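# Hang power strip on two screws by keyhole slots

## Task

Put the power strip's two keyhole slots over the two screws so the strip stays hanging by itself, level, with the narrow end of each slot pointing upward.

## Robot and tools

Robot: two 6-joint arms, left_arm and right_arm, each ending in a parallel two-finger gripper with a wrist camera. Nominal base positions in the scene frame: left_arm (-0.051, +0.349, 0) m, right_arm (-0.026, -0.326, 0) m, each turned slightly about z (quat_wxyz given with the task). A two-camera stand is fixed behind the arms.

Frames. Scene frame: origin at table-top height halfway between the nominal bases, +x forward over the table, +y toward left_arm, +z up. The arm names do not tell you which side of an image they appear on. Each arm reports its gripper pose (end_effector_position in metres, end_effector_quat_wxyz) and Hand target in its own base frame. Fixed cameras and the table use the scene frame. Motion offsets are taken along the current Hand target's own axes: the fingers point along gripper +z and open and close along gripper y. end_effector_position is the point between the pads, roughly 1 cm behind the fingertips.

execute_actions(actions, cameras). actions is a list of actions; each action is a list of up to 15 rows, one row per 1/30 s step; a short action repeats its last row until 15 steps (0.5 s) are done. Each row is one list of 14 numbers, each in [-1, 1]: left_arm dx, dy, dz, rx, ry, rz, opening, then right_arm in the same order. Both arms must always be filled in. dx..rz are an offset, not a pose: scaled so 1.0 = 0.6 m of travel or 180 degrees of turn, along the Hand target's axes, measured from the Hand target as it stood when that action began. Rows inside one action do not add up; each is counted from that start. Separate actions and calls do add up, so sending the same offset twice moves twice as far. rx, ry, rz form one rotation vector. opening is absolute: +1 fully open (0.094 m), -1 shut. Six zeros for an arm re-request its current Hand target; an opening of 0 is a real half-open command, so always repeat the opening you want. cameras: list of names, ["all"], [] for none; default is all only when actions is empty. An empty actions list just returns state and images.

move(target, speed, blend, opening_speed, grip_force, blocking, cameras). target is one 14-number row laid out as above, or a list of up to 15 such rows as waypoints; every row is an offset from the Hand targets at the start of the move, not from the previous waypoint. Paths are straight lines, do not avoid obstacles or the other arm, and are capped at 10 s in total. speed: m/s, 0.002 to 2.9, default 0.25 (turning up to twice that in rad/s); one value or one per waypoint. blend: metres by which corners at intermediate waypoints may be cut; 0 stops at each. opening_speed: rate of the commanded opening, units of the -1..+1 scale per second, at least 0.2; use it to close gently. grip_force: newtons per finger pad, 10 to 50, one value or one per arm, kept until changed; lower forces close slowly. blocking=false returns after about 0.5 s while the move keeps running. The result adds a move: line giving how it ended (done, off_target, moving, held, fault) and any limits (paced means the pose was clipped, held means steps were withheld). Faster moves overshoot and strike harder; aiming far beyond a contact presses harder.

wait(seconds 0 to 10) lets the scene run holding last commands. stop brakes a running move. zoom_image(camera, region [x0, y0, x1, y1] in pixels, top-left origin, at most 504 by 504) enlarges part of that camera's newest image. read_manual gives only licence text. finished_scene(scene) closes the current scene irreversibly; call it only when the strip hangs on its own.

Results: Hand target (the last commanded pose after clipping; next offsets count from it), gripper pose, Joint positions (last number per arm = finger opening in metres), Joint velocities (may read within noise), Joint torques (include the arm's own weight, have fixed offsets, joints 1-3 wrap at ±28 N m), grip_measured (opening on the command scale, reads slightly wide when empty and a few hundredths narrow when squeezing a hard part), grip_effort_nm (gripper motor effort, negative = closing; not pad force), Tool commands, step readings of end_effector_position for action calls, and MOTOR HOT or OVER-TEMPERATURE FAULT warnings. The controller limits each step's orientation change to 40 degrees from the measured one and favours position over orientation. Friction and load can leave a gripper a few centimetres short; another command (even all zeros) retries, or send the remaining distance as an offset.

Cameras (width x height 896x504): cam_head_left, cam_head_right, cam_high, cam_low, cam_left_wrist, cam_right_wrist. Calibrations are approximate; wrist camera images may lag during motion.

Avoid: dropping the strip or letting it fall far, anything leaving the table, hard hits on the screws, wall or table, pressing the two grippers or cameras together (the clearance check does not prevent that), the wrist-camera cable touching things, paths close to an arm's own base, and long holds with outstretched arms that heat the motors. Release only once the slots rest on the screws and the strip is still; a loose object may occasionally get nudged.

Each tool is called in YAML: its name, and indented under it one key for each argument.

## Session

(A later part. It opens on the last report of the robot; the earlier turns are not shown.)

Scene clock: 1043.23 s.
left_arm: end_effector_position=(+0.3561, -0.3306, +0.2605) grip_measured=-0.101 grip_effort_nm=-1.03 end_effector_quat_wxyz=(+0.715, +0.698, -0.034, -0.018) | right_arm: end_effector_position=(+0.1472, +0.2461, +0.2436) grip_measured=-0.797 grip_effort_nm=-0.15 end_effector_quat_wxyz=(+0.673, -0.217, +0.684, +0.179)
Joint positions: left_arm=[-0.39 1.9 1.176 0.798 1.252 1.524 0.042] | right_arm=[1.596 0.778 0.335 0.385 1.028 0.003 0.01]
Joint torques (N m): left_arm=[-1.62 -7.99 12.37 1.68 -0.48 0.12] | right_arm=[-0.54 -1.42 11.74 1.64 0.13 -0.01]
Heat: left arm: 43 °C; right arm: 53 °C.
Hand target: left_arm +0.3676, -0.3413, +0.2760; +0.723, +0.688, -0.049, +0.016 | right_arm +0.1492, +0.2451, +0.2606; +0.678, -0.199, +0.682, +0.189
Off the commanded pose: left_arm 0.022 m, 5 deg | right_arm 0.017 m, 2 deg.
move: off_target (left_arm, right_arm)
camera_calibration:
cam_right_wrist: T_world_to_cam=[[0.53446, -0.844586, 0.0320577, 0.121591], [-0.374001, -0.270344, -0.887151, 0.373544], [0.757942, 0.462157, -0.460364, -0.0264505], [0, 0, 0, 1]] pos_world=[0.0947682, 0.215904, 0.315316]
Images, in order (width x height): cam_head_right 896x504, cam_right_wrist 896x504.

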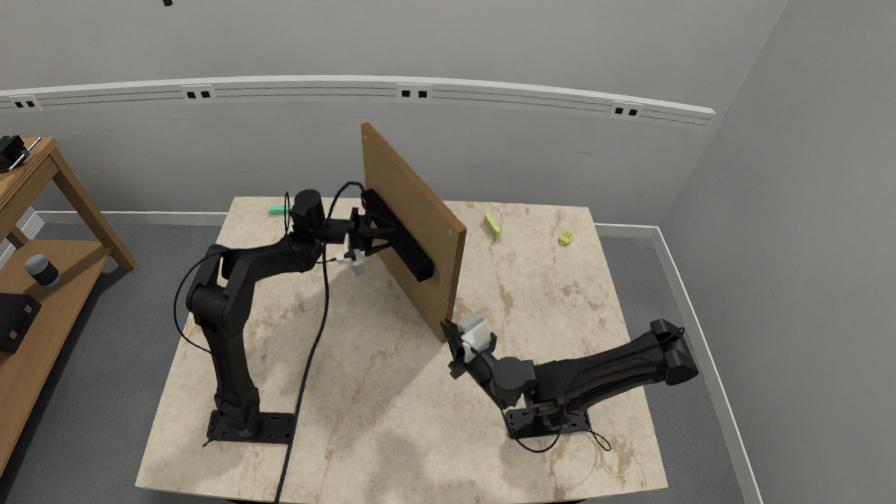

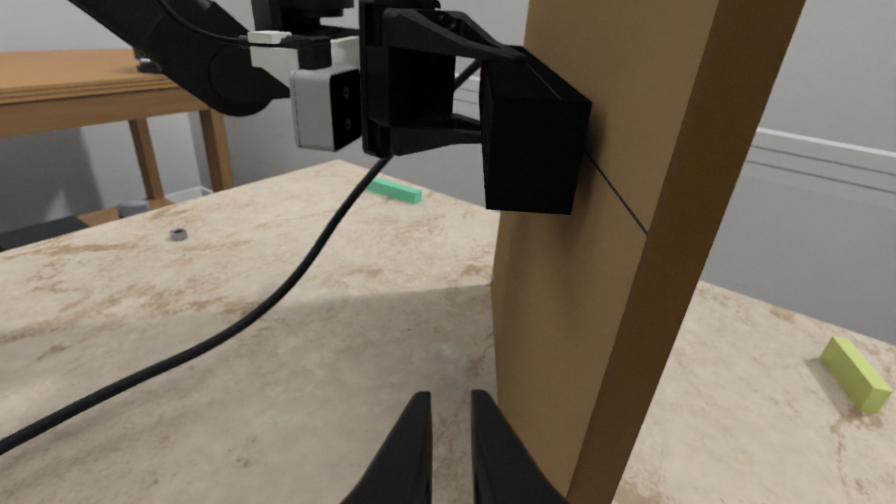

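move:
  target: [0.008,-0.003,-0.004,0,0,0,-0.35,0,0,0,0,0,0,-0.8]
  speed: 0.03

move:
  target: [0.006,-0.004,-0.003,0,0,0,-0.35,0,0,0,0,0,0,-0.8]
  speed: 0.03

move:
  target: [0.006,-0.004,-0.003,0,0,0,-0.35,0,0,0,0,0,0,-0.8]
  speed: 0.03

move:
  target: [0.006,-0.004,0,0,0,0,-0.35,0,0,0,0,0,0,-0.8]
  speed: 0.03
  cameras: ["cam_right_wrist"]

zoom_image:
  camera: "cam_right_wrist"
  region: [420, 20, 640, 240]

Scene clock: 1048.90 s.
left_arm: end_effector_position=(+0.3564, -0.3305, +0.2604) grip_measured=-0.101 grip_effort_nm=-1.03 end_effector_quat_wxyz=(+0.715, +0.698, -0.040, -0.025) | right_arm: end_effector_position=(+0.1472, +0.2461, +0.2436) grip_measured=-0.797 grip_effort_nm=-0.15 end_effector_quat_wxyz=(+0.673, -0.217, +0.684, +0.179)
Joint positions: left_arm=[-0.387 1.913 1.192 0.798 1.276 1.519 0.042] | right_arm=[1.596 0.778 0.335 0.385 1.028 0.003 0.01]
Joint torques (N m): left_arm=[-0.95 -7.91 12.21 1.69 -0.62 0.13] | right_arm=[-0.25 -1.31 11.7 1.65 0.1 -0.02]
Heat: left arm: 44 °C; right arm: 53 °C.
Hand target: left_arm +0.3727, -0.3391, +0.2745; +0.723, +0.688, -0.049, +0.016 | right_arm +0.1492, +0.2451, +0.2606; +0.678, -0.199, +0.682, +0.189
Off the commanded pose: left_arm 0.023 m, 5 deg | right_arm 0.017 m, 2 deg.
move: off_target (left_arm, right_arm)

Scene clock: 1049.63 s.
left_arm: end_effector_position=(+0.3565, -0.3305, +0.2601) grip_measured=-0.101 grip_effort_nm=-1.03 end_effector_quat_wxyz=(+0.714, +0.698, -0.046, -0.030) | right_arm: end_effector_position=(+0.1472, +0.2461, +0.2436) grip_measured=-0.797 grip_effort_nm=-0.15 end_effector_quat_wxyz=(+0.673, -0.217, +0.684, +0.179)
Joint positions: left_arm=[-0.385 1.922 1.204 0.798 1.292 1.518 0.042] | right_arm=[1.596 0.778 0.335 0.385 1.028 0.003 0.01]
Joint torques (N m): left_arm=[-0.39 -7.69 12 1.72 -0.71 0.13] | right_arm=[-0.29 -1.37 11.73 1.66 0.14 -0.01]
Heat: left arm: 44 °C; right arm: 53 °C.
Hand target: left_arm +0.3765, -0.3377, +0.2724; +0.723, +0.688, -0.049, +0.016 | right_arm +0.1492, +0.2451, +0.2606; +0.678, -0.199, +0.682, +0.189
Off the commanded pose: left_arm 0.025 m, 5 deg | right_arm 0.017 m, 2 deg.
move: off_target (left_arm, right_arm)

Scene clock: 1050.40 s.
left_arm: end_effector_position=(+0.3595, -0.3287, +0.2578) grip_measured=-0.101 grip_effort_nm=-1.03 end_effector_quat_wxyz=(+0.714, +0.698, -0.048, -0.031) | right_arm: end_effector_position=(+0.1472, +0.2461, +0.2436) grip_measured=-0.797 grip_effort_nm=-0.15 end_effector_quat_wxyz=(+0.673, -0.217, +0.684, +0.179)
Joint positions: left_arm=[-0.378 1.936 1.214 0.804 1.304 1.516 0.042] | right_arm=[1.596 0.778 0.335 0.385 1.028 0.003 0.01]
Joint torques (N m): left_arm=[-0.42 -7.84 11.97 1.72 -0.76 0.12] | right_arm=[-0.4 -1.26 11.71 1.61 0.11 0]
Heat: left arm: 44 °C; right arm: 54 °C.
Hand target: left_arm +0.3804, -0.3362, +0.2703; +0.723, +0.688, -0.049, +0.016 | right_arm +0.1492, +0.2451, +0.2606; +0.678, -0.199, +0.682, +0.189
Off the commanded pose: left_arm 0.025 m, 6 deg | right_arm 0.017 m, 2 deg.
move: off_target (left_arm, right_arm)

Scene clock: 1051.20 s.
left_arm: end_effector_position=(+0.3596, -0.3288, +0.2573) grip_measured=-0.101 grip_effort_nm=-1.03 end_effector_quat_wxyz=(+0.714, +0.697, -0.057, -0.034) | right_arm: end_effector_position=(+0.1472, +0.2461, +0.2436) grip_measured=-0.797 grip_effort_nm=-0.15 end_effector_quat_wxyz=(+0.673, -0.217, +0.684, +0.179)
Joint positions: left_arm=[-0.376 1.949 1.226 0.815 1.323 1.515 0.042] | right_arm=[1.596 0.778 0.335 0.385 1.028 0.003 0.01]
Joint torques (N m): left_arm=[-0.24 -7.79 11.9 1.63 -0.92 0.11] | right_arm=[-0.4 -1.42 11.6 1.65 0.11 -0.01]
Heat: left arm: 44 °C; right arm: 54 °C.
Hand target: left_arm +0.3842, -0.3364, +0.2684; +0.724, +0.688, -0.049, +0.017 | right_arm +0.1492, +0.2451, +0.2606; +0.678, -0.199, +0.682, +0.189
Off the commanded pose: left_arm 0.028 m, 6 deg | right_arm 0.017 m, 2 deg.
move: off_target (left_arm, right_arm)
camera_calibration:
cam_right_wrist: T_world_to_cam=[[0.53446, -0.844586, 0.0320577, 0.121591], [-0.374001, -0.270344, -0.887151, 0.373544], [0.757942, 0.462157, -0.460364, -0.0264505], [0, 0, 0, 1]] pos_world=[0.0947682, 0.215904, 0.315316]
Images, in order (width x height): cam_right_wrist 896x504.

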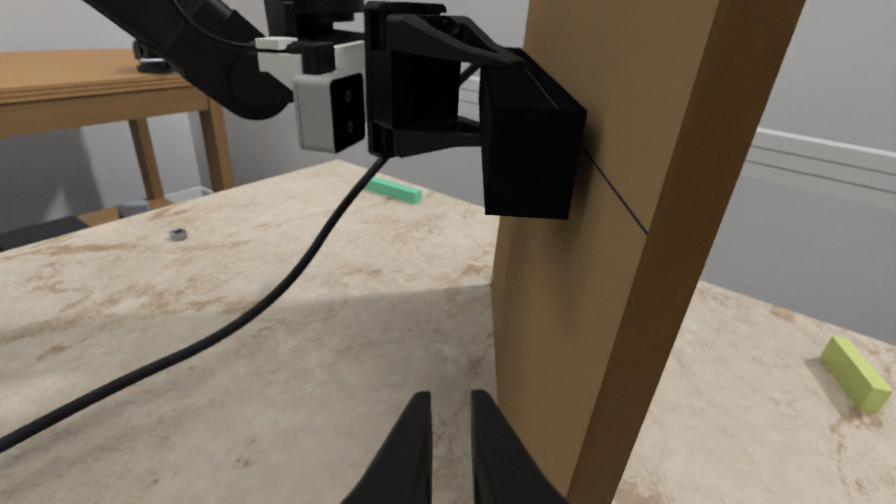

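Scaled by 2.291 from the camera's 896x504 image, which has a finer 1280x720 frame.

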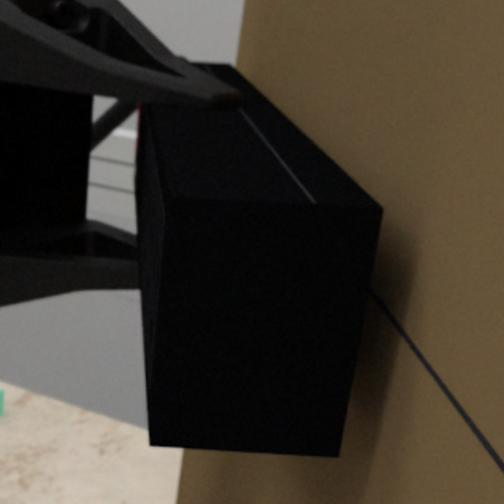

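move:
  target: [0.004,0.005,0.008,0,0.01,-0.008,-0.35,0,0,0,0,0,0,-0.8]
  speed: 0.03

move:
  target: [-0.004,0.005,0.008,0,0.015,-0.005,-0.35,0,0,0,0,0,0,-0.8]
  speed: 0.03
  cameras: ["cam_right_wrist"]

zoom_image:
  camera: "cam_right_wrist"
  region: [420, 20, 640, 240]

Scene clock: 1055.73 s.
left_arm: end_effector_position=(+0.3604, -0.3287, +0.2573) grip_measured=-0.101 grip_effort_nm=-1.03 end_effector_quat_wxyz=(+0.714, +0.697, -0.051, -0.037) | right_arm: end_effector_position=(+0.1472, +0.2461, +0.2436) grip_measured=-0.797 grip_effort_nm=-0.15 end_effector_quat_wxyz=(+0.673, -0.217, +0.684, +0.179)
Joint positions: left_arm=[-0.375 1.95 1.226 0.816 1.319 1.502 0.042] | right_arm=[1.596 0.778 0.335 0.385 1.028 0.003 0.01]
Joint torques (N m): left_arm=[-1.4 -8.92 11.33 1.52 -1.3 0.02] | right_arm=[-0.55 -1.42 11.73 1.62 0.12 0.01]
Heat: left arm: 45 °C; right arm: 54 °C.
Hand target: left_arm +0.3861, -0.3412, +0.2717; +0.724, +0.689, -0.029, +0.018 | right_arm +0.1492, +0.2451, +0.2606; +0.678, -0.199, +0.682, +0.189
Off the commanded pose: left_arm 0.032 m, 7 deg | right_arm 0.017 m, 2 deg.
move: off_target (left_arm, right_arm)

Scene clock: 1056.93 s.
left_arm: end_effector_position=(+0.3611, -0.3287, +0.2585) grip_measured=-0.101 grip_effort_nm=-1.03 end_effector_quat_wxyz=(+0.714, +0.697, -0.045, -0.039) | right_arm: end_effector_position=(+0.1472, +0.2461, +0.2436) grip_measured=-0.797 grip_effort_nm=-0.15 end_effector_quat_wxyz=(+0.673, -0.217, +0.684, +0.179)
Joint positions: left_arm=[-0.375 1.946 1.226 0.811 1.313 1.492 0.042] | right_arm=[1.596 0.778 0.335 0.385 1.028 0.003 0.01]
Joint torques (N m): left_arm=[-3.07 -11.3 8.51 1.48 -1.8 0.05] | right_arm=[-0.36 -1.57 11.78 1.63 0.13 -0.01]
Heat: left arm: 45 °C; right arm: 54 °C.
Hand target: left_arm +0.3835, -0.3457, +0.2748; +0.725, +0.688, -0.007, +0.029 | right_arm +0.1492, +0.2451, +0.2606; +0.678, -0.199, +0.682, +0.189
Off the commanded pose: left_arm 0.032 m, 9 deg | right_arm 0.017 m, 2 deg.
move: off_target (left_arm, right_arm)
camera_calibration:
cam_right_wrist: T_world_to_cam=[[0.53446, -0.844586, 0.0320577, 0.121591], [-0.374001, -0.270344, -0.887151, 0.373544], [0.757942, 0.462157, -0.460364, -0.0264505], [0, 0, 0, 1]] pos_world=[0.0947682, 0.215904, 0.315316]
Images, in order (width x height): cam_right_wrist 896x504.

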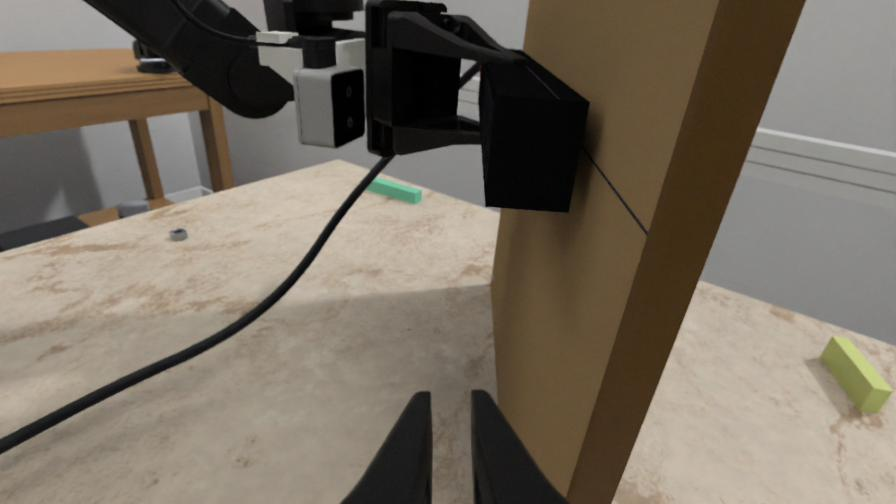

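Scaled by 2.291 from the camera's 896x504 image, which has a finer 1280x720 frame.

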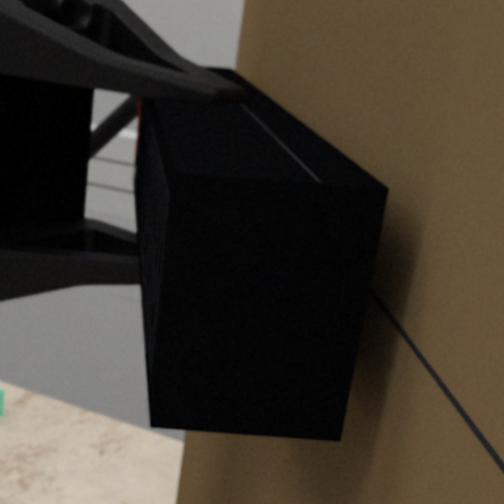

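move:
  target: [-0.006,-0.016,-0.002,0,0,0.003,-0.35,0,0,0,0,0,0,-0.8]
  speed: 0.03

move:
  target: [-0.003,-0.014,-0.002,0,0,0.003,-0.35,0,0,0,0,0,0,-0.8]
  speed: 0.03
  cameras: ["cam_right_wrist"]

zoom_image:
  camera: "cam_right_wrist"
  region: [420, 20, 640, 240]

Scene clock: 1062.07 s.
left_arm: end_effector_position=(+0.3611, -0.3288, +0.2568) grip_measured=-0.101 grip_effort_nm=-1.03 end_effector_quat_wxyz=(+0.715, +0.697, -0.040, -0.034) | right_arm: end_effector_position=(+0.1472, +0.2461, +0.2436) grip_measured=-0.797 grip_effort_nm=-0.15 end_effector_quat_wxyz=(+0.673, -0.217, +0.684, +0.179)
Joint positions: left_arm=[-0.377 1.943 1.21 0.829 1.297 1.487 0.042] | right_arm=[1.596 0.778 0.335 0.385 1.028 0.003 0.01]
Joint torques (N m): left_arm=[-3.22 -10.3 7.41 1.58 -1.69 0.26] | right_arm=[-0.38 -1.51 11.63 1.65 0.13 0.02]
Heat: left arm: 45 °C; right arm: 54 °C.
Hand target: left_arm +0.3803, -0.3452, +0.2651; +0.725, +0.688, -0.010, +0.032 | right_arm +0.1492, +0.2451, +0.2606; +0.678, -0.199, +0.682, +0.189
Off the commanded pose: left_arm 0.027 m, 8 deg | right_arm 0.017 m, 2 deg.
move: off_target (left_arm, right_arm)

Scene clock: 1062.87 s.
left_arm: end_effector_position=(+0.3599, -0.3313, +0.2522) grip_measured=-0.101 grip_effort_nm=-1.03 end_effector_quat_wxyz=(+0.716, +0.697, -0.038, -0.027) | right_arm: end_effector_position=(+0.1472, +0.2461, +0.2436) grip_measured=-0.797 grip_effort_nm=-0.15 end_effector_quat_wxyz=(+0.673, -0.217, +0.684, +0.179)
Joint positions: left_arm=[-0.386 1.943 1.191 0.843 1.276 1.499 0.042] | right_arm=[1.596 0.778 0.335 0.385 1.028 0.003 0.01]
Joint torques (N m): left_arm=[-2.52 -9.44 7.27 1.7 -1.51 0.3] | right_arm=[-0.43 -1.54 11.78 1.64 0.08 -0.02]
Heat: left arm: 44 °C; right arm: 54 °C.
Hand target: left_arm +0.3790, -0.3445, +0.2565; +0.725, +0.688, -0.013, +0.036 | right_arm +0.1492, +0.2451, +0.2606; +0.678, -0.199, +0.682, +0.189
Off the commanded pose: left_arm 0.024 m, 8 deg | right_arm 0.017 m, 2 deg.
move: off_target (left_arm, right_arm)
camera_calibration:
cam_right_wrist: T_world_to_cam=[[0.53446, -0.844586, 0.0320577, 0.121591], [-0.374001, -0.270344, -0.887151, 0.373544], [0.757942, 0.462157, -0.460364, -0.0264505], [0, 0, 0, 1]] pos_world=[0.0947682, 0.215904, 0.315316]
Images, in order (width x height): cam_right_wrist 896x504.

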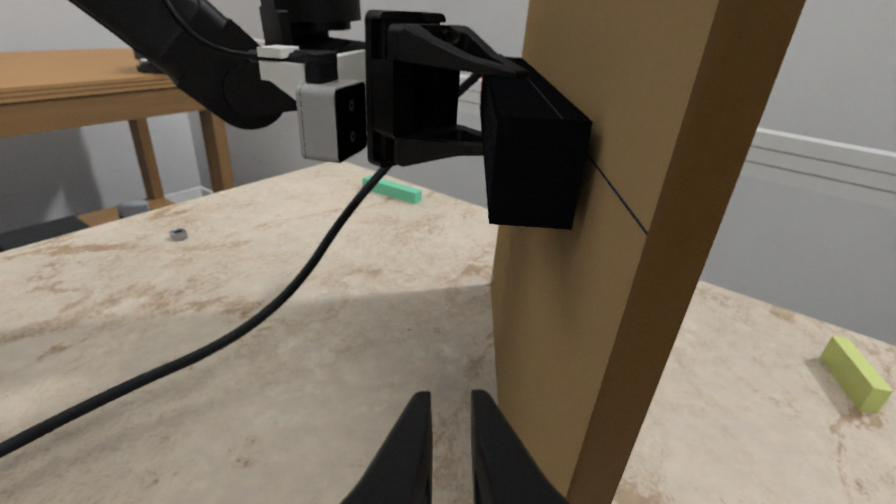

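Scaled by 2.291 from the camera's 896x504 image, which has a finer 1280x720 frame.

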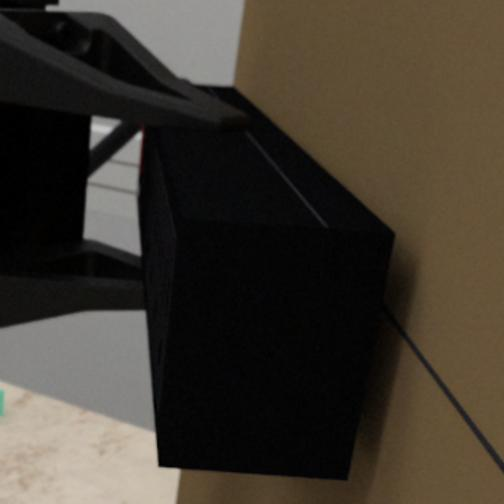

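move:
  target: [0,-0.014,0,0,0,0.001,-0.35,0,0,0,0,0,0,-0.8]
  speed: 0.03

move:
  target: [-0.003,-0.014,-0.004,0,0,0.001,-0.35,0,0,0,0,0,0,-0.8]
  speed: 0.03

move:
  target: [-0.003,-0.014,-0.004,0,0,0,-0.35,0,0,0,0,0,0,-0.8]
  speed: 0.03
  cameras: ["cam_right_wrist"]

zoom_image:
  camera: "cam_right_wrist"
  region: [420, 20, 640, 240]

Scene clock: 1067.30 s.
left_arm: end_effector_position=(+0.3604, -0.3330, +0.2511) grip_measured=-0.101 grip_effort_nm=-1.03 end_effector_quat_wxyz=(+0.718, +0.695, -0.037, -0.017) | right_arm: end_effector_position=(+0.1472, +0.2461, +0.2436) grip_measured=-0.797 grip_effort_nm=-0.15 end_effector_quat_wxyz=(+0.673, -0.217, +0.684, +0.179)
Joint positions: left_arm=[-0.391 1.943 1.179 0.863 1.255 1.506 0.042] | right_arm=[1.596 0.778 0.335 0.385 1.028 0.003 0.01]
Joint torques (N m): left_arm=[-2.17 -7.98 7.23 1.75 -1.33 0.31] | right_arm=[-0.49 -1.39 11.73 1.62 0.12 0]
Heat: left arm: 44 °C; right arm: 54 °C.
Hand target: left_arm +0.3795, -0.3449, +0.2480; +0.725, +0.688, -0.014, +0.036 | right_arm +0.1492, +0.2451, +0.2606; +0.678, -0.199, +0.682, +0.189
Off the commanded pose: left_arm 0.023 m, 7 deg | right_arm 0.017 m, 2 deg.
move: off_target (left_arm, right_arm)

Scene clock: 1068.33 s.
left_arm: end_effector_position=(+0.3602, -0.3328, +0.2504) grip_measured=-0.101 grip_effort_nm=-1.03 end_effector_quat_wxyz=(+0.722, +0.691, -0.040, -0.009) | right_arm: end_effector_position=(+0.1472, +0.2461, +0.2436) grip_measured=-0.797 grip_effort_nm=-0.15 end_effector_quat_wxyz=(+0.673, -0.217, +0.684, +0.179)
Joint positions: left_arm=[-0.392 1.949 1.165 0.916 1.247 1.491 0.042] | right_arm=[1.596 0.778 0.335 0.385 1.028 0.003 0.01]
Joint torques (N m): left_arm=[-1.84 -7.45 6.39 1.57 -1.24 0.47] | right_arm=[-0.28 -1.47 11.7 1.65 0.14 -0.01]
Heat: left arm: 44 °C; right arm: 54 °C.
Hand target: left_arm +0.3782, -0.3430, +0.2395; +0.725, +0.688, -0.015, +0.038 | right_arm +0.1492, +0.2451, +0.2606; +0.678, -0.199, +0.682, +0.189
Off the commanded pose: left_arm 0.023 m, 6 deg | right_arm 0.017 m, 2 deg.
move: off_target (left_arm, right_arm)

Scene clock: 1069.37 s.
left_arm: end_effector_position=(+0.3594, -0.3320, +0.2500) grip_measured=-0.101 grip_effort_nm=-1.03 end_effector_quat_wxyz=(+0.727, +0.685, -0.046, +0.001) | right_arm: end_effector_position=(+0.1472, +0.2461, +0.2436) grip_measured=-0.797 grip_effort_nm=-0.15 end_effector_quat_wxyz=(+0.673, -0.217, +0.684, +0.179)
Joint positions: left_arm=[-0.392 1.956 1.148 0.983 1.239 1.474 0.042] | right_arm=[1.596 0.778 0.335 0.385 1.028 0.003 0.01]
Joint torques (N m): left_arm=[-1.54 -6.83 5.71 1.32 -1.16 0.6] | right_arm=[-0.34 -1.37 11.69 1.66 0.11 0.03]
Heat: left arm: 43 °C; right arm: 54 °C.
Hand target: left_arm +0.3770, -0.3411, +0.2308; +0.725, +0.688, -0.015, +0.038 | right_arm +0.1492, +0.2451, +0.2606; +0.678, -0.199, +0.682, +0.189
Off the commanded pose: left_arm 0.028 m, 5 deg | right_arm 0.017 m, 2 deg.
move: off_target (left_arm, right_arm)
camera_calibration:
cam_right_wrist: T_world_to_cam=[[0.53446, -0.844586, 0.0320577, 0.121591], [-0.374001, -0.270344, -0.887151, 0.373544], [0.757942, 0.462157, -0.460364, -0.0264505], [0, 0, 0, 1]] pos_world=[0.0947682, 0.215904, 0.315316]
Images, in order (width x height): cam_right_wrist 896x504.

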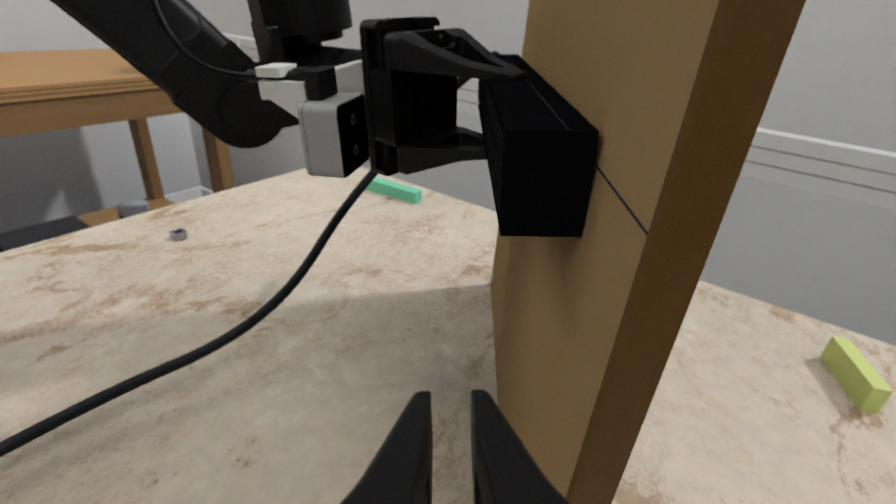

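Scaled by 2.291 from the camera's 896x504 image, which has a finer 1280x720 frame.

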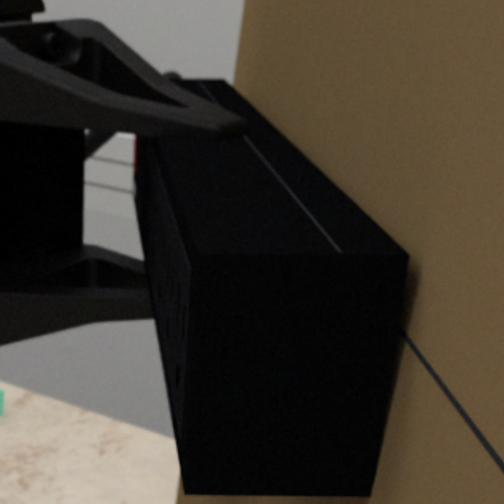

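move:
  target: [0.004,0.018,0.008,0,-0.02,0.02,-0.35,0,0,0,0,0,0,-0.8]
  speed: 0.03

move:
  target: [0.003,0.008,0.008,0,-0.015,0.02,-0.35,0,0,0,0,0,0,-0.8]
  speed: 0.03
  cameras: ["cam_right_wrist"]

zoom_image:
  camera: "cam_right_wrist"
  region: [420, 20, 640, 240]

Scene clock: 1074.90 s.
left_arm: end_effector_position=(+0.3593, -0.3327, +0.2504) grip_measured=-0.101 grip_effort_nm=-1.03 end_effector_quat_wxyz=(+0.725, +0.685, -0.063, -0.006) | right_arm: end_effector_position=(+0.1472, +0.2461, +0.2436) grip_measured=-0.797 grip_effort_nm=-0.15 end_effector_quat_wxyz=(+0.673, -0.217, +0.684, +0.179)
Joint positions: left_arm=[-0.389 1.975 1.179 0.978 1.278 1.48 0.042] | right_arm=[1.596 0.778 0.335 0.385 1.028 0.003 0.01]
Joint torques (N m): left_arm=[-1.66 -6.43 9.89 1.09 -0.92 0.85] | right_arm=[-0.32 -1.57 11.64 1.66 0.15 0.01]
Heat: left arm: 43 °C; right arm: 54 °C.
Hand target: left_arm +0.3787, -0.3453, +0.2420; +0.722, +0.688, -0.060, +0.039 | right_arm +0.1492, +0.2451, +0.2606; +0.678, -0.199, +0.682, +0.189
Off the commanded pose: left_arm 0.025 m, 5 deg | right_arm 0.017 m, 2 deg.
move: off_target (left_arm, right_arm)

Scene clock: 1076.70 s.
left_arm: end_effector_position=(+0.3593, -0.3330, +0.2505) grip_measured=-0.101 grip_effort_nm=-1.03 end_effector_quat_wxyz=(+0.720, +0.688, -0.085, -0.023) | right_arm: end_effector_position=(+0.1472, +0.2461, +0.2436) grip_measured=-0.797 grip_effort_nm=-0.15 end_effector_quat_wxyz=(+0.673, -0.217, +0.684, +0.179)
Joint positions: left_arm=[-0.383 2 1.231 0.94 1.34 1.495 0.042] | right_arm=[1.596 0.778 0.335 0.385 1.028 0.003 0.01]
Joint torques (N m): left_arm=[-2.36 -6.53 10.7 1.32 -1.07 1.06] | right_arm=[-0.39 -1.35 11.73 1.62 0.14 0.01]
Heat: left arm: 43 °C; right arm: 54 °C.
Hand target: left_arm +0.3797, -0.3498, +0.2472; +0.719, +0.687, -0.098, +0.045 | right_arm +0.1492, +0.2451, +0.2606; +0.678, -0.199, +0.682, +0.189
Off the commanded pose: left_arm 0.027 m, 8 deg | right_arm 0.017 m, 2 deg.
move: off_target (left_arm, right_arm)
camera_calibration:
cam_right_wrist: T_world_to_cam=[[0.53446, -0.844586, 0.0320577, 0.121591], [-0.374001, -0.270344, -0.887151, 0.373544], [0.757942, 0.462157, -0.460364, -0.0264505], [0, 0, 0, 1]] pos_world=[0.0947682, 0.215904, 0.315316]
Images, in order (width x height): cam_right_wrist 896x504.

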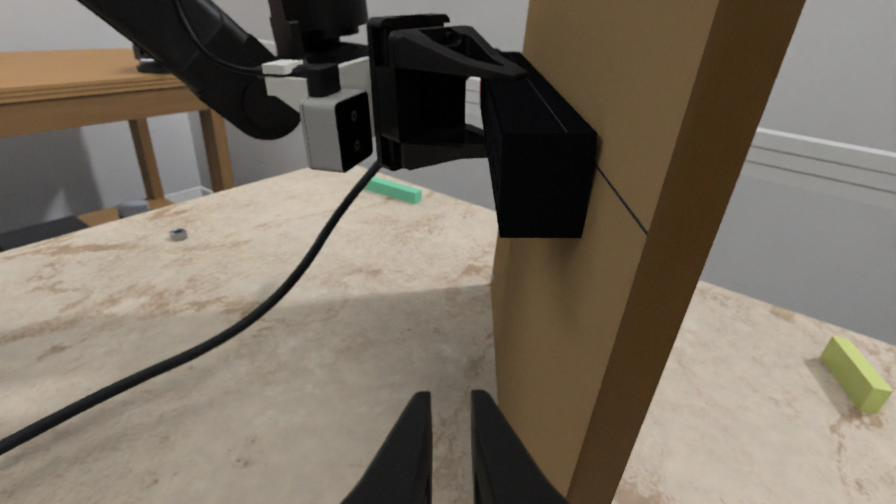

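Scaled by 2.291 from the camera's 896x504 image, which has a finer 1280x720 frame.

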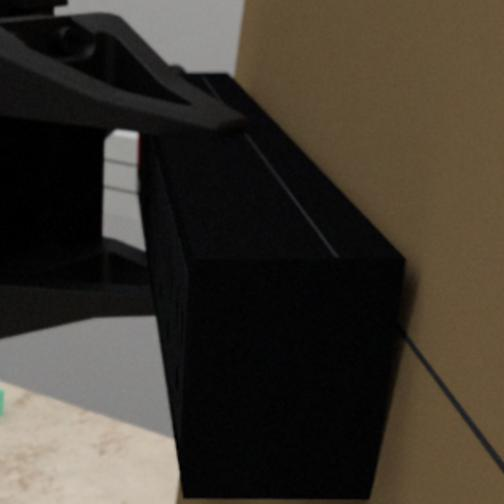

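move:
  target: [0.0,0.008,0.004,0,-0.006,0.025,-0.35,0,0,0,0,0,0,-0.8]
  speed: 0.03

move:
  target: [0.0,0.008,0.004,0,-0.006,0.02,-0.35,0,0,0,0,0,0,-0.8]
  speed: 0.03
  cameras: ["cam_right_wrist"]

zoom_image:
  camera: "cam_right_wrist"
  region: [420, 20, 640, 240]

Scene clock: 1080.93 s.
left_arm: end_effector_position=(+0.3592, -0.3332, +0.2505) grip_measured=-0.101 grip_effort_nm=-1.03 end_effector_quat_wxyz=(+0.718, +0.689, -0.095, -0.028) | right_arm: end_effector_position=(+0.1472, +0.2461, +0.2436) grip_measured=-0.797 grip_effort_nm=-0.15 end_effector_quat_wxyz=(+0.673, -0.217, +0.684, +0.179)
Joint positions: left_arm=[-0.382 2.007 1.252 0.913 1.363 1.515 0.042] | right_arm=[1.596 0.778 0.335 0.385 1.028 0.003 0.01]
Joint torques (N m): left_arm=[-2.74 -6.74 10.95 1.62 -1.11 1.37] | right_arm=[-0.2 -1.35 11.67 1.61 0.14 0.02]
Heat: left arm: 44 °C; right arm: 54 °C.
Hand target: left_arm +0.3786, -0.3520, +0.2520; +0.716, +0.683, -0.132, +0.067 | right_arm +0.1492, +0.2451, +0.2606; +0.678, -0.199, +0.682, +0.189
Off the commanded pose: left_arm 0.027 m, 12 deg | right_arm 0.017 m, 2 deg.
move: off_target (left_arm, right_arm)

Scene clock: 1082.80 s.
left_arm: end_effector_position=(+0.3591, -0.3333, +0.2505) grip_measured=-0.101 grip_effort_nm=-1.03 end_effector_quat_wxyz=(+0.715, +0.690, -0.103, -0.032) | right_arm: end_effector_position=(+0.1472, +0.2461, +0.2436) grip_measured=-0.797 grip_effort_nm=-0.16 end_effector_quat_wxyz=(+0.673, -0.217, +0.684, +0.179)
Joint positions: left_arm=[-0.38 2.012 1.27 0.879 1.382 1.538 0.042] | right_arm=[1.596 0.778 0.335 0.385 1.028 0.003 0.01]
Joint torques (N m): left_arm=[-3.19 -7.04 11.33 1.88 -1.11 1.59] | right_arm=[-0.34 -1.39 11.69 1.62 0.14 0.01]
Heat: left arm: 44 °C; right arm: 54 °C.
Hand target: left_arm +0.3770, -0.3541, +0.2566; +0.712, +0.679, -0.160, +0.083 | right_arm +0.1492, +0.2451, +0.2606; +0.678, -0.199, +0.682, +0.189
Off the commanded pose: left_arm 0.028 m, 15 deg | right_arm 0.017 m, 2 deg.
move: off_target (left_arm, right_arm)
camera_calibration:
cam_right_wrist: T_world_to_cam=[[0.53446, -0.844586, 0.0320577, 0.121591], [-0.374001, -0.270344, -0.887151, 0.373544], [0.757942, 0.462157, -0.460364, -0.0264505], [0, 0, 0, 1]] pos_world=[0.0947682, 0.215904, 0.315316]
Images, in order (width x height): cam_right_wrist 896x504.

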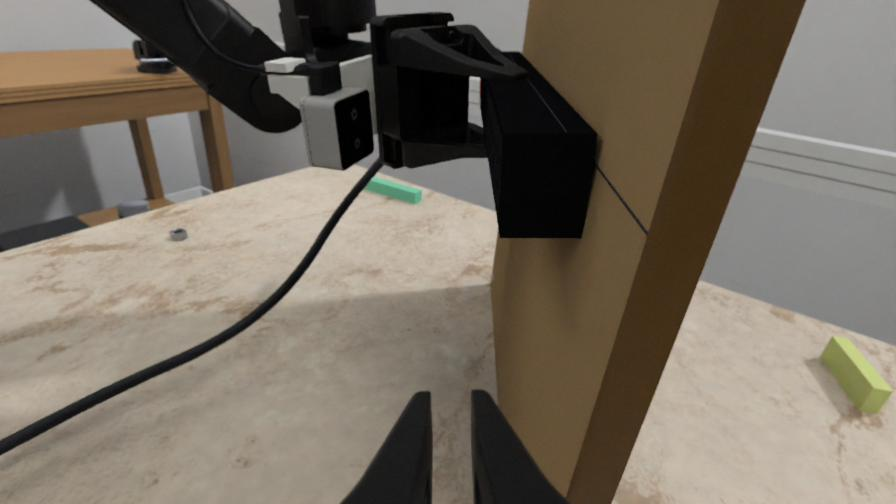

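Scaled by 2.291 from the camera's 896x504 image, which has a finer 1280x720 frame.

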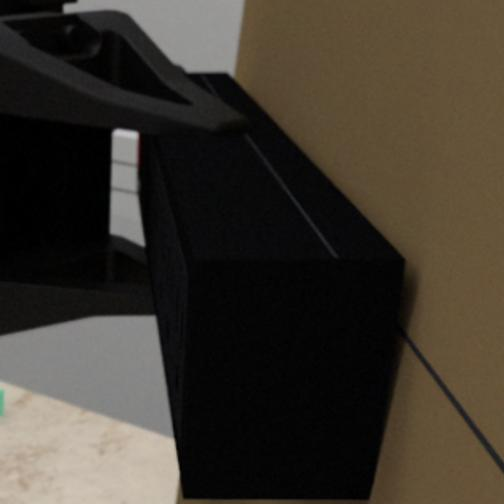

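move:
  target: [0,-0.008,0,0,0,-0.04,-0.35,0,0,0,0,0,0,-0.8]
  speed: 0.04

move:
  target: [0,-0.01,0,0,0,-0.035,-0.35,0,0,0,0,0,0,-0.8]
  speed: 0.04
  cameras: ["cam_right_wrist"]

zoom_image:
  camera: "cam_right_wrist"
  region: [420, 20, 640, 240]

Scene clock: 1088.60 s.
left_arm: end_effector_position=(+0.3593, -0.3333, +0.2505) grip_measured=-0.101 grip_effort_nm=-1.03 end_effector_quat_wxyz=(+0.714, +0.692, -0.098, -0.039) | right_arm: end_effector_position=(+0.1472, +0.2461, +0.2436) grip_measured=-0.797 grip_effort_nm=-0.15 end_effector_quat_wxyz=(+0.673, -0.217, +0.684, +0.179)
Joint positions: left_arm=[-0.38 2.012 1.274 0.867 1.385 1.531 0.042] | right_arm=[1.596 0.778 0.335 0.385 1.028 0.003 0.01]
Joint torques (N m): left_arm=[-3.15 -7.2 11.12 1.47 -1.16 1.01] | right_arm=[-0.46 -1.36 11.78 1.65 0.12 -0.01]
Heat: left arm: 45 °C; right arm: 54 °C.
Hand target: left_arm +0.3787, -0.3544, +0.2521; +0.716, +0.687, -0.117, +0.038 | right_arm +0.1492, +0.2451, +0.2606; +0.678, -0.199, +0.682, +0.189
Off the commanded pose: left_arm 0.029 m, 9 deg | right_arm 0.017 m, 2 deg.
move: off_target (left_arm, right_arm)

Scene clock: 1090.20 s.
left_arm: end_effector_position=(+0.3594, -0.3334, +0.2506) grip_measured=-0.101 grip_effort_nm=-1.03 end_effector_quat_wxyz=(+0.714, +0.692, -0.094, -0.043) | right_arm: end_effector_position=(+0.1472, +0.2461, +0.2436) grip_measured=-0.797 grip_effort_nm=-0.15 end_effector_quat_wxyz=(+0.673, -0.217, +0.684, +0.179)
Joint positions: left_arm=[-0.38 2.012 1.276 0.863 1.385 1.52 0.042] | right_arm=[1.596 0.778 0.335 0.385 1.028 0.003 0.01]
Joint torques (N m): left_arm=[-3.14 -6.97 10.74 1.13 -1.2 0.52] | right_arm=[-0.32 -1.39 11.7 1.63 0.12 0.02]
Heat: left arm: 45 °C; right arm: 54 °C.
Hand target: left_arm +0.3800, -0.3548, +0.2463; +0.717, +0.693, -0.079, -0.001 | right_arm +0.1492, +0.2451, +0.2606; +0.678, -0.199, +0.682, +0.189
Off the commanded pose: left_arm 0.030 m, 5 deg | right_arm 0.017 m, 2 deg.
move: off_target (left_arm, right_arm)
camera_calibration:
cam_right_wrist: T_world_to_cam=[[0.53446, -0.844586, 0.0320577, 0.121591], [-0.374001, -0.270344, -0.887151, 0.373544], [0.757942, 0.462157, -0.460364, -0.0264505], [0, 0, 0, 1]] pos_world=[0.0947682, 0.215904, 0.315316]
Images, in order (width x height): cam_right_wrist 896x504.

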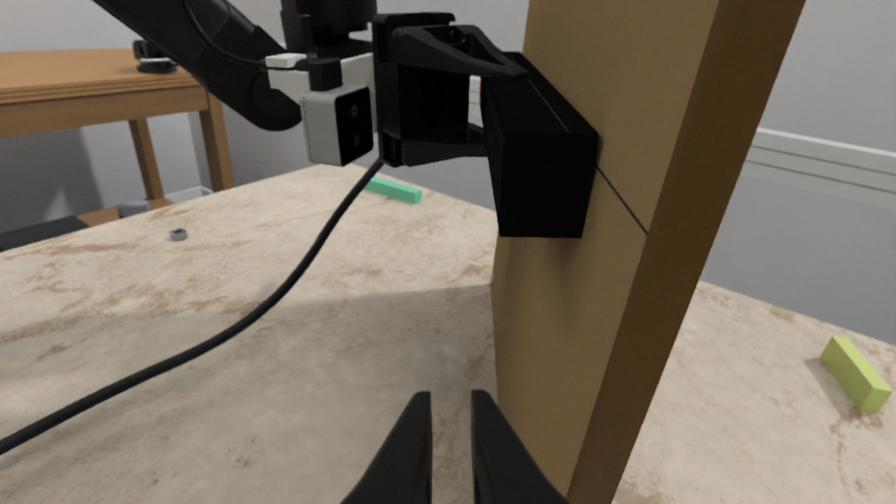

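Scaled by 2.291 from the camera's 896x504 image, which has a finer 1280x720 frame.

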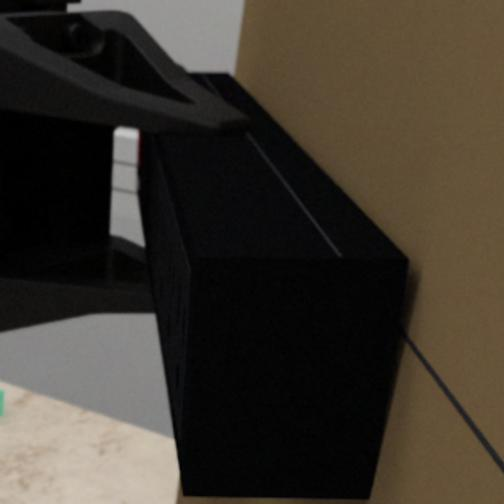

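move:
  target: [-0.006,-0.01,-0.012,0,0,-0.035,-0.35,0,0,0,0,0,0,-0.8]
  speed: 0.04

move:
  target: [-0.006,-0.01,-0.008,0,0,-0.03,-0.35,0,0,0,0,0,0,-0.8]
  speed: 0.04
  cameras: ["cam_right_wrist"]

zoom_image:
  camera: "cam_right_wrist"
  region: [420, 20, 640, 240]

Scene clock: 1094.90 s.
left_arm: end_effector_position=(+0.3609, -0.3354, +0.2484) grip_measured=-0.101 grip_effort_nm=-1.03 end_effector_quat_wxyz=(+0.714, +0.694, -0.079, -0.054) | right_arm: end_effector_position=(+0.1472, +0.2461, +0.2436) grip_measured=-0.797 grip_effort_nm=-0.15 end_effector_quat_wxyz=(+0.673, -0.217, +0.684, +0.179)
Joint positions: left_arm=[-0.384 2.018 1.276 0.868 1.374 1.486 0.042] | right_arm=[1.596 0.778 0.335 0.385 1.028 0.003 0.01]
Joint torques (N m): left_arm=[-1.55 -7.86 8.43 1.16 -0.98 -0.04] | right_arm=[-0.34 -1.42 11.85 1.63 0.1 0.01]
Heat: left arm: 45 °C; right arm: 54 °C.
Hand target: left_arm +0.3779, -0.3473, +0.2397; +0.716, +0.696, -0.041, -0.041 | right_arm +0.1492, +0.2451, +0.2606; +0.678, -0.199, +0.682, +0.189
Off the commanded pose: left_arm 0.023 m, 5 deg | right_arm 0.017 m, 2 deg.
move: off_target (left_arm, right_arm)

Scene clock: 1096.47 s.
left_arm: end_effector_position=(+0.3616, -0.3355, +0.2428) grip_measured=-0.101 grip_effort_nm=-1.03 end_effector_quat_wxyz=(+0.711, +0.697, -0.052, -0.080) | right_arm: end_effector_position=(+0.1472, +0.2461, +0.2436) grip_measured=-0.797 grip_effort_nm=-0.15 end_effector_quat_wxyz=(+0.673, -0.217, +0.684, +0.179)
Joint positions: left_arm=[-0.383 2.028 1.269 0.875 1.373 1.419 0.042] | right_arm=[1.596 0.778 0.335 0.385 1.028 0.003 0.01]
Joint torques (N m): left_arm=[-0.87 -8.92 6.57 1.28 -0.87 -0.24] | right_arm=[-0.42 -1.42 11.75 1.63 0.13 0.02]
Heat: left arm: 45 °C; right arm: 54 °C.
Hand target: left_arm +0.3748, -0.3423, +0.2336; +0.713, +0.697, -0.008, -0.074 | right_arm +0.1492, +0.2451, +0.2606; +0.678, -0.199, +0.682, +0.189
Off the commanded pose: left_arm 0.018 m, 5 deg | right_arm 0.017 m, 2 deg.
move: off_target (left_arm, right_arm)
camera_calibration:
cam_right_wrist: T_world_to_cam=[[0.53446, -0.844586, 0.0320577, 0.121591], [-0.374001, -0.270344, -0.887151, 0.373544], [0.757942, 0.462157, -0.460364, -0.0264505], [0, 0, 0, 1]] pos_world=[0.0947682, 0.215904, 0.315316]
Images, in order (width x height): cam_right_wrist 896x504.

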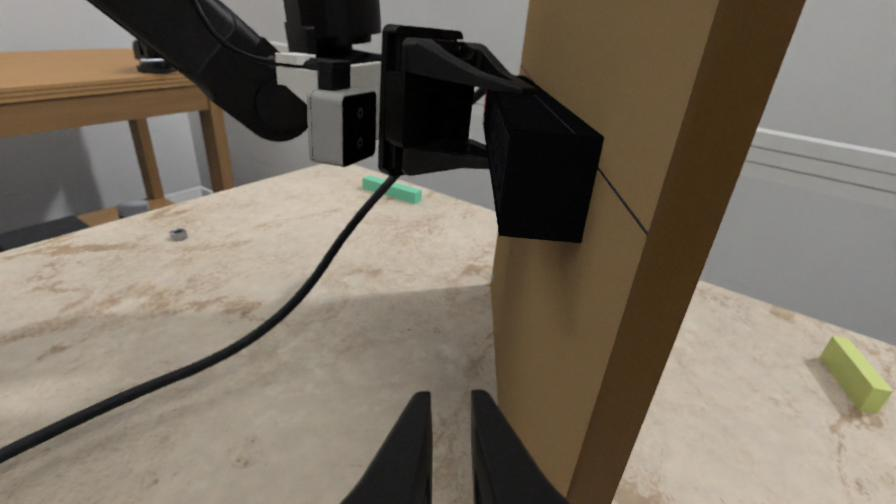

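Scaled by 2.291 from the camera's 896x504 image, which has a finer 1280x720 frame.

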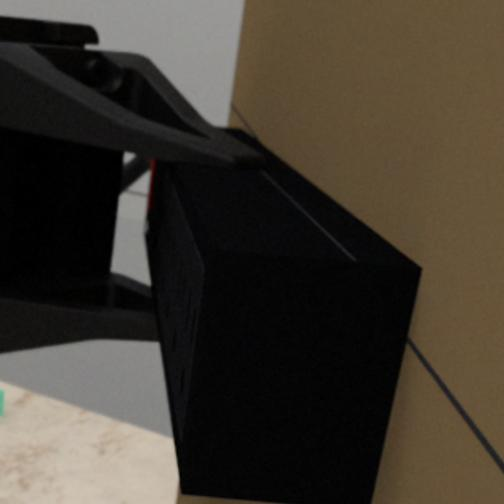

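move:
  target: [0,-0.006,0,0,0,0.025,-0.35,0,0,0,0,0,0,-0.8]
  speed: 0.04

move:
  target: [0,-0.006,0,0,0,0.02,-0.35,0,0,0,0,0,0,-0.8]
  speed: 0.04
  cameras: ["cam_right_wrist"]

zoom_image:
  camera: "cam_right_wrist"
  region: [420, 20, 640, 240]

Scene clock: 1101.33 s.
left_arm: end_effector_position=(+0.3614, -0.3353, +0.2417) grip_measured=-0.101 grip_effort_nm=-1.03 end_effector_quat_wxyz=(+0.712, +0.696, -0.059, -0.071) | right_arm: end_effector_position=(+0.1472, +0.2461, +0.2436) grip_measured=-0.797 grip_effort_nm=-0.15 end_effector_quat_wxyz=(+0.673, -0.217, +0.684, +0.179)
Joint positions: left_arm=[-0.383 2.028 1.263 0.883 1.37 1.441 0.042] | right_arm=[1.596 0.778 0.335 0.385 1.028 0.003 0.01]
Joint torques (N m): left_arm=[-0.91 -8.36 6.35 1.42 -0.85 0.23] | right_arm=[-0.5 -1.4 11.7 1.65 0.13 0.03]
Heat: left arm: 44 °C; right arm: 54 °C.
Hand target: left_arm +0.3745, -0.3424, +0.2301; +0.715, +0.696, -0.036, -0.046 | right_arm +0.1492, +0.2451, +0.2606; +0.678, -0.199, +0.682, +0.189
Off the commanded pose: left_arm 0.019 m, 4 deg | right_arm 0.017 m, 2 deg.
move: off_target (left_arm, right_arm)

Scene clock: 1102.43 s.
left_arm: end_effector_position=(+0.3612, -0.3353, +0.2383) grip_measured=-0.101 grip_effort_nm=-1.03 end_effector_quat_wxyz=(+0.713, +0.695, -0.076, -0.056) | right_arm: end_effector_position=(+0.1472, +0.2461, +0.2436) grip_measured=-0.797 grip_effort_nm=-0.15 end_effector_quat_wxyz=(+0.673, -0.217, +0.684, +0.179)
Joint positions: left_arm=[-0.383 2.035 1.26 0.89 1.372 1.488 0.042] | right_arm=[1.596 0.778 0.335 0.385 1.028 0.003 0.01]
Joint torques (N m): left_arm=[-0.94 -8.32 6.22 1.47 -0.87 0.37] | right_arm=[-0.32 -1.46 11.69 1.64 0.11 0.02]
Heat: left arm: 44 °C; right arm: 54 °C.
Hand target: left_arm +0.3744, -0.3425, +0.2264; +0.716, +0.695, -0.057, -0.024 | right_arm +0.1492, +0.2451, +0.2606; +0.678, -0.199, +0.682, +0.189
Off the commanded pose: left_arm 0.019 m, 4 deg | right_arm 0.017 m, 2 deg.
move: off_target (left_arm, right_arm)
camera_calibration:
cam_right_wrist: T_world_to_cam=[[0.53446, -0.844586, 0.0320577, 0.121591], [-0.374001, -0.270344, -0.887151, 0.373544], [0.757942, 0.462157, -0.460364, -0.0264505], [0, 0, 0, 1]] pos_world=[0.0947682, 0.215904, 0.315316]
Images, in order (width x height): cam_right_wrist 896x504.

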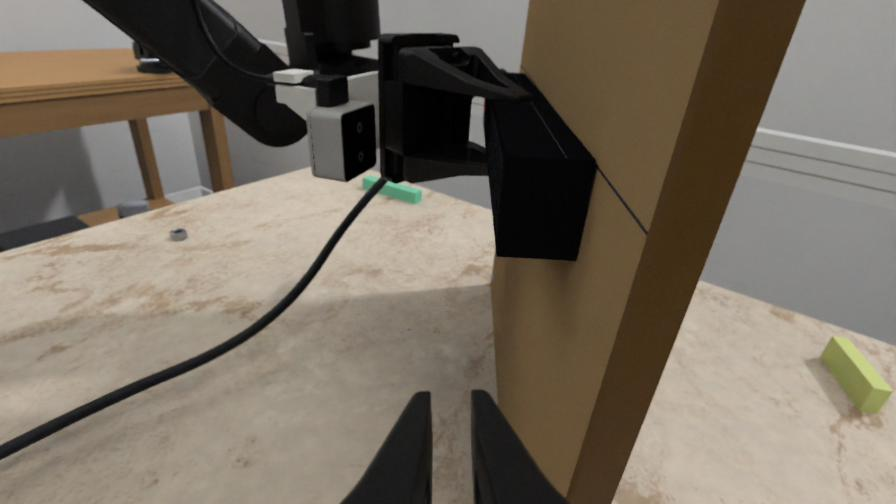

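Scaled by 2.291 from the camera's 896x504 image, which has a finer 1280x720 frame.

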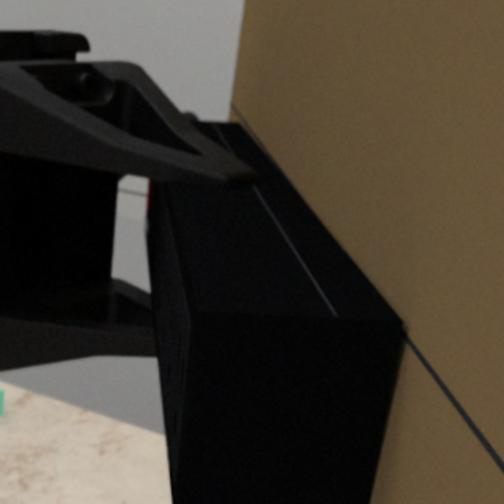

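move:
  target: [-0.05,0,-0.05,0,0,0,-0.35,0,0,0,0,0,0,-0.8]
  speed: 0.05
  cameras: ["cam_right_wrist"]

zoom_image:
  camera: "cam_right_wrist"
  region: [420, 20, 640, 240]

Scene clock: 1106.00 s.
left_arm: end_effector_position=(+0.3624, -0.3307, +0.2365) grip_measured=-0.101 grip_effort_nm=-1.03 end_effector_quat_wxyz=(+0.725, +0.688, -0.035, -0.005) | right_arm: end_effector_position=(+0.1472, +0.2461, +0.2436) grip_measured=-0.797 grip_effort_nm=-0.15 end_effector_quat_wxyz=(+0.673, -0.217, +0.684, +0.179)
Joint positions: left_arm=[-0.387 1.984 1.134 1.011 1.238 1.463 0.042] | right_arm=[1.596 0.778 0.335 0.385 1.028 0.003 0.01]
Joint torques (N m): left_arm=[3.92 -11.44 2.48 1.47 0.9 0.25] | right_arm=[-0.35 -1.42 11.64 1.66 0.1 -0.02]
Heat: left arm: 43 °C; right arm: 54 °C.
Hand target: left_arm +0.3481, -0.3093, +0.2241; +0.716, +0.695, -0.057, -0.024 | right_arm +0.1492, +0.2451, +0.2606; +0.678, -0.199, +0.682, +0.189
Off the commanded pose: left_arm 0.029 m, 4 deg | right_arm 0.017 m, 2 deg.
move: off_target (left_arm, right_arm)
camera_calibration:
cam_right_wrist: T_world_to_cam=[[0.53446, -0.844586, 0.0320577, 0.121591], [-0.374001, -0.270344, -0.887151, 0.373544], [0.757942, 0.462157, -0.460364, -0.0264505], [0, 0, 0, 1]] pos_world=[0.0947682, 0.215904, 0.315316]
Images, in order (width x height): cam_right_wrist 896x504.

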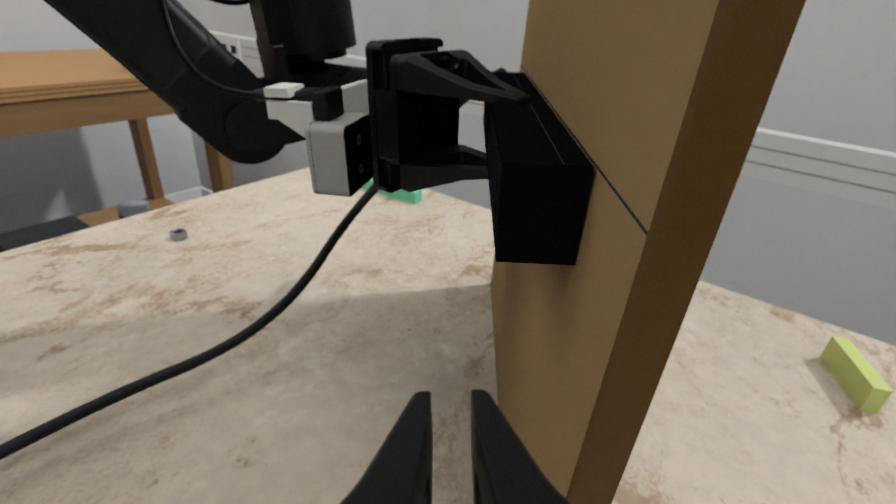

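Scaled by 2.291 from the camera's 896x504 image, which has a finer 1280x720 frame.

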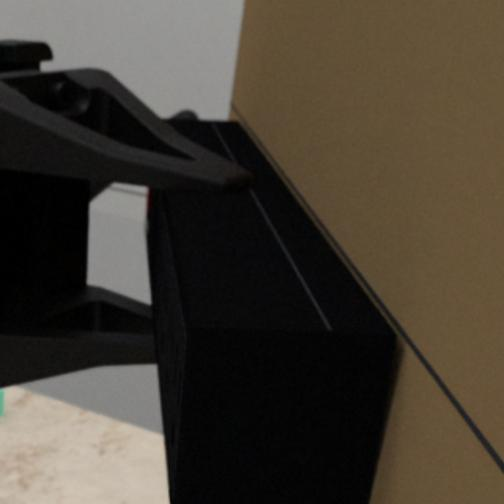

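move:
  target: [0.033,0.014,0.033,0,0,0,-0.35,0,0,0,0,0,0,-0.8]
  speed: 0.06

move:
  target: [0,0,0,0,0,0,0.4,0,0,0,0,0,0,-0.8]
  opening_speed: 0.3
  cameras: ["cam_right_wrist"]

zoom_image:
  camera: "cam_right_wrist"
  region: [420, 20, 640, 240]

Scene clock: 1109.60 s.
left_arm: end_effector_position=(+0.3623, -0.3320, +0.2372) grip_measured=-0.101 grip_effort_nm=-1.03 end_effector_quat_wxyz=(+0.720, +0.692, -0.048, -0.018) | right_arm: end_effector_position=(+0.1472, +0.2461, +0.2436) grip_measured=-0.797 grip_effort_nm=-0.15 end_effector_quat_wxyz=(+0.673, -0.217, +0.684, +0.179)
Joint positions: left_arm=[-0.385 1.993 1.172 0.952 1.278 1.488 0.042] | right_arm=[1.596 0.778 0.335 0.385 1.028 0.003 0.01]
Joint torques (N m): left_arm=[0.68 -8.54 9.2 1.16 0.2 0.16] | right_arm=[-0.42 -1.4 11.56 1.65 0.12 0.03]
Heat: left arm: 43 °C; right arm: 54 °C.
Hand target: left_arm +0.3650, -0.3310, +0.2340; +0.716, +0.695, -0.057, -0.024 | right_arm +0.1492, +0.2451, +0.2606; +0.678, -0.199, +0.682, +0.189
Off the commanded pose: left_arm 0.004 m, 1 deg | right_arm 0.017 m, 2 deg.
move: off_target (right_arm)

Scene clock: 1112.30 s.
left_arm: end_effector_position=(+0.3588, -0.3319, +0.2380) grip_measured=+0.398 grip_effort_nm=0.10 end_effector_quat_wxyz=(+0.719, +0.691, -0.065, -0.017) | right_arm: end_effector_position=(+0.1472, +0.2461, +0.2436) grip_measured=-0.797 grip_effort_nm=-0.15 end_effector_quat_wxyz=(+0.673, -0.217, +0.684, +0.179)
Joint positions: left_arm=[-0.385 1.993 1.178 0.947 1.302 1.513 0.066] | right_arm=[1.596 0.778 0.335 0.385 1.028 0.003 0.01]
Joint torques (N m): left_arm=[0.68 -8.68 8.72 1.1 -0.04 0] | right_arm=[-0.4 -1.37 11.73 1.62 0.11 0.02]
Heat: left arm: 43 °C; right arm: 54 °C.
Hand target: left_arm +0.3650, -0.3310, +0.2340; +0.716, +0.695, -0.057, -0.024 | right_arm +0.1492, +0.2451, +0.2606; +0.678, -0.199, +0.682, +0.189
Off the commanded pose: left_arm 0.007 m, 1 deg | right_arm 0.017 m, 2 deg.
move: off_target (right_arm)
camera_calibration:
cam_right_wrist: T_world_to_cam=[[0.53446, -0.844586, 0.0320577, 0.121591], [-0.374001, -0.270344, -0.887151, 0.373544], [0.757942, 0.462157, -0.460364, -0.0264505], [0, 0, 0, 1]] pos_world=[0.0947682, 0.215904, 0.315316]
Images, in order (width x height): cam_right_wrist 896x504.

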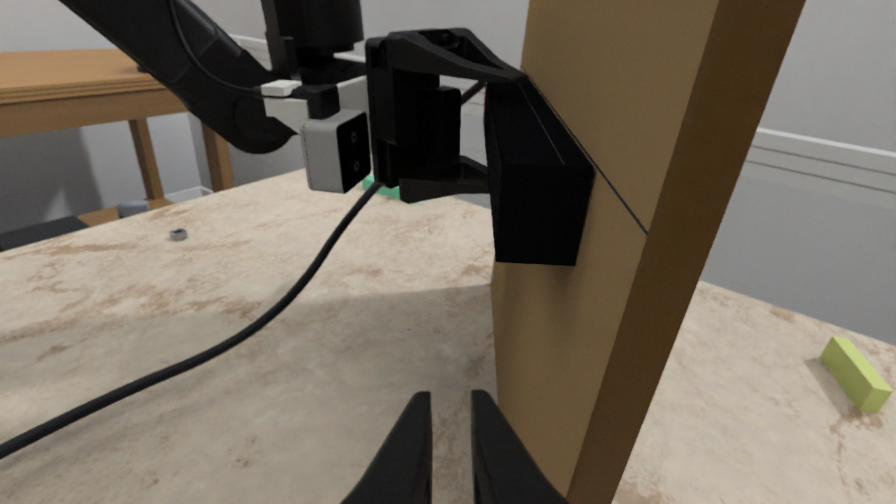

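Scaled by 2.291 from the camera's 896x504 image, which has a finer 1280x720 frame.

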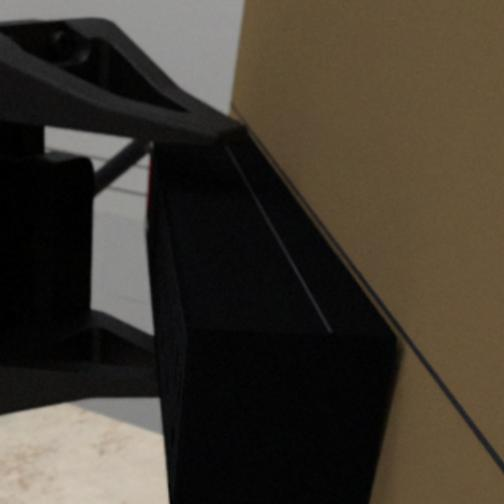

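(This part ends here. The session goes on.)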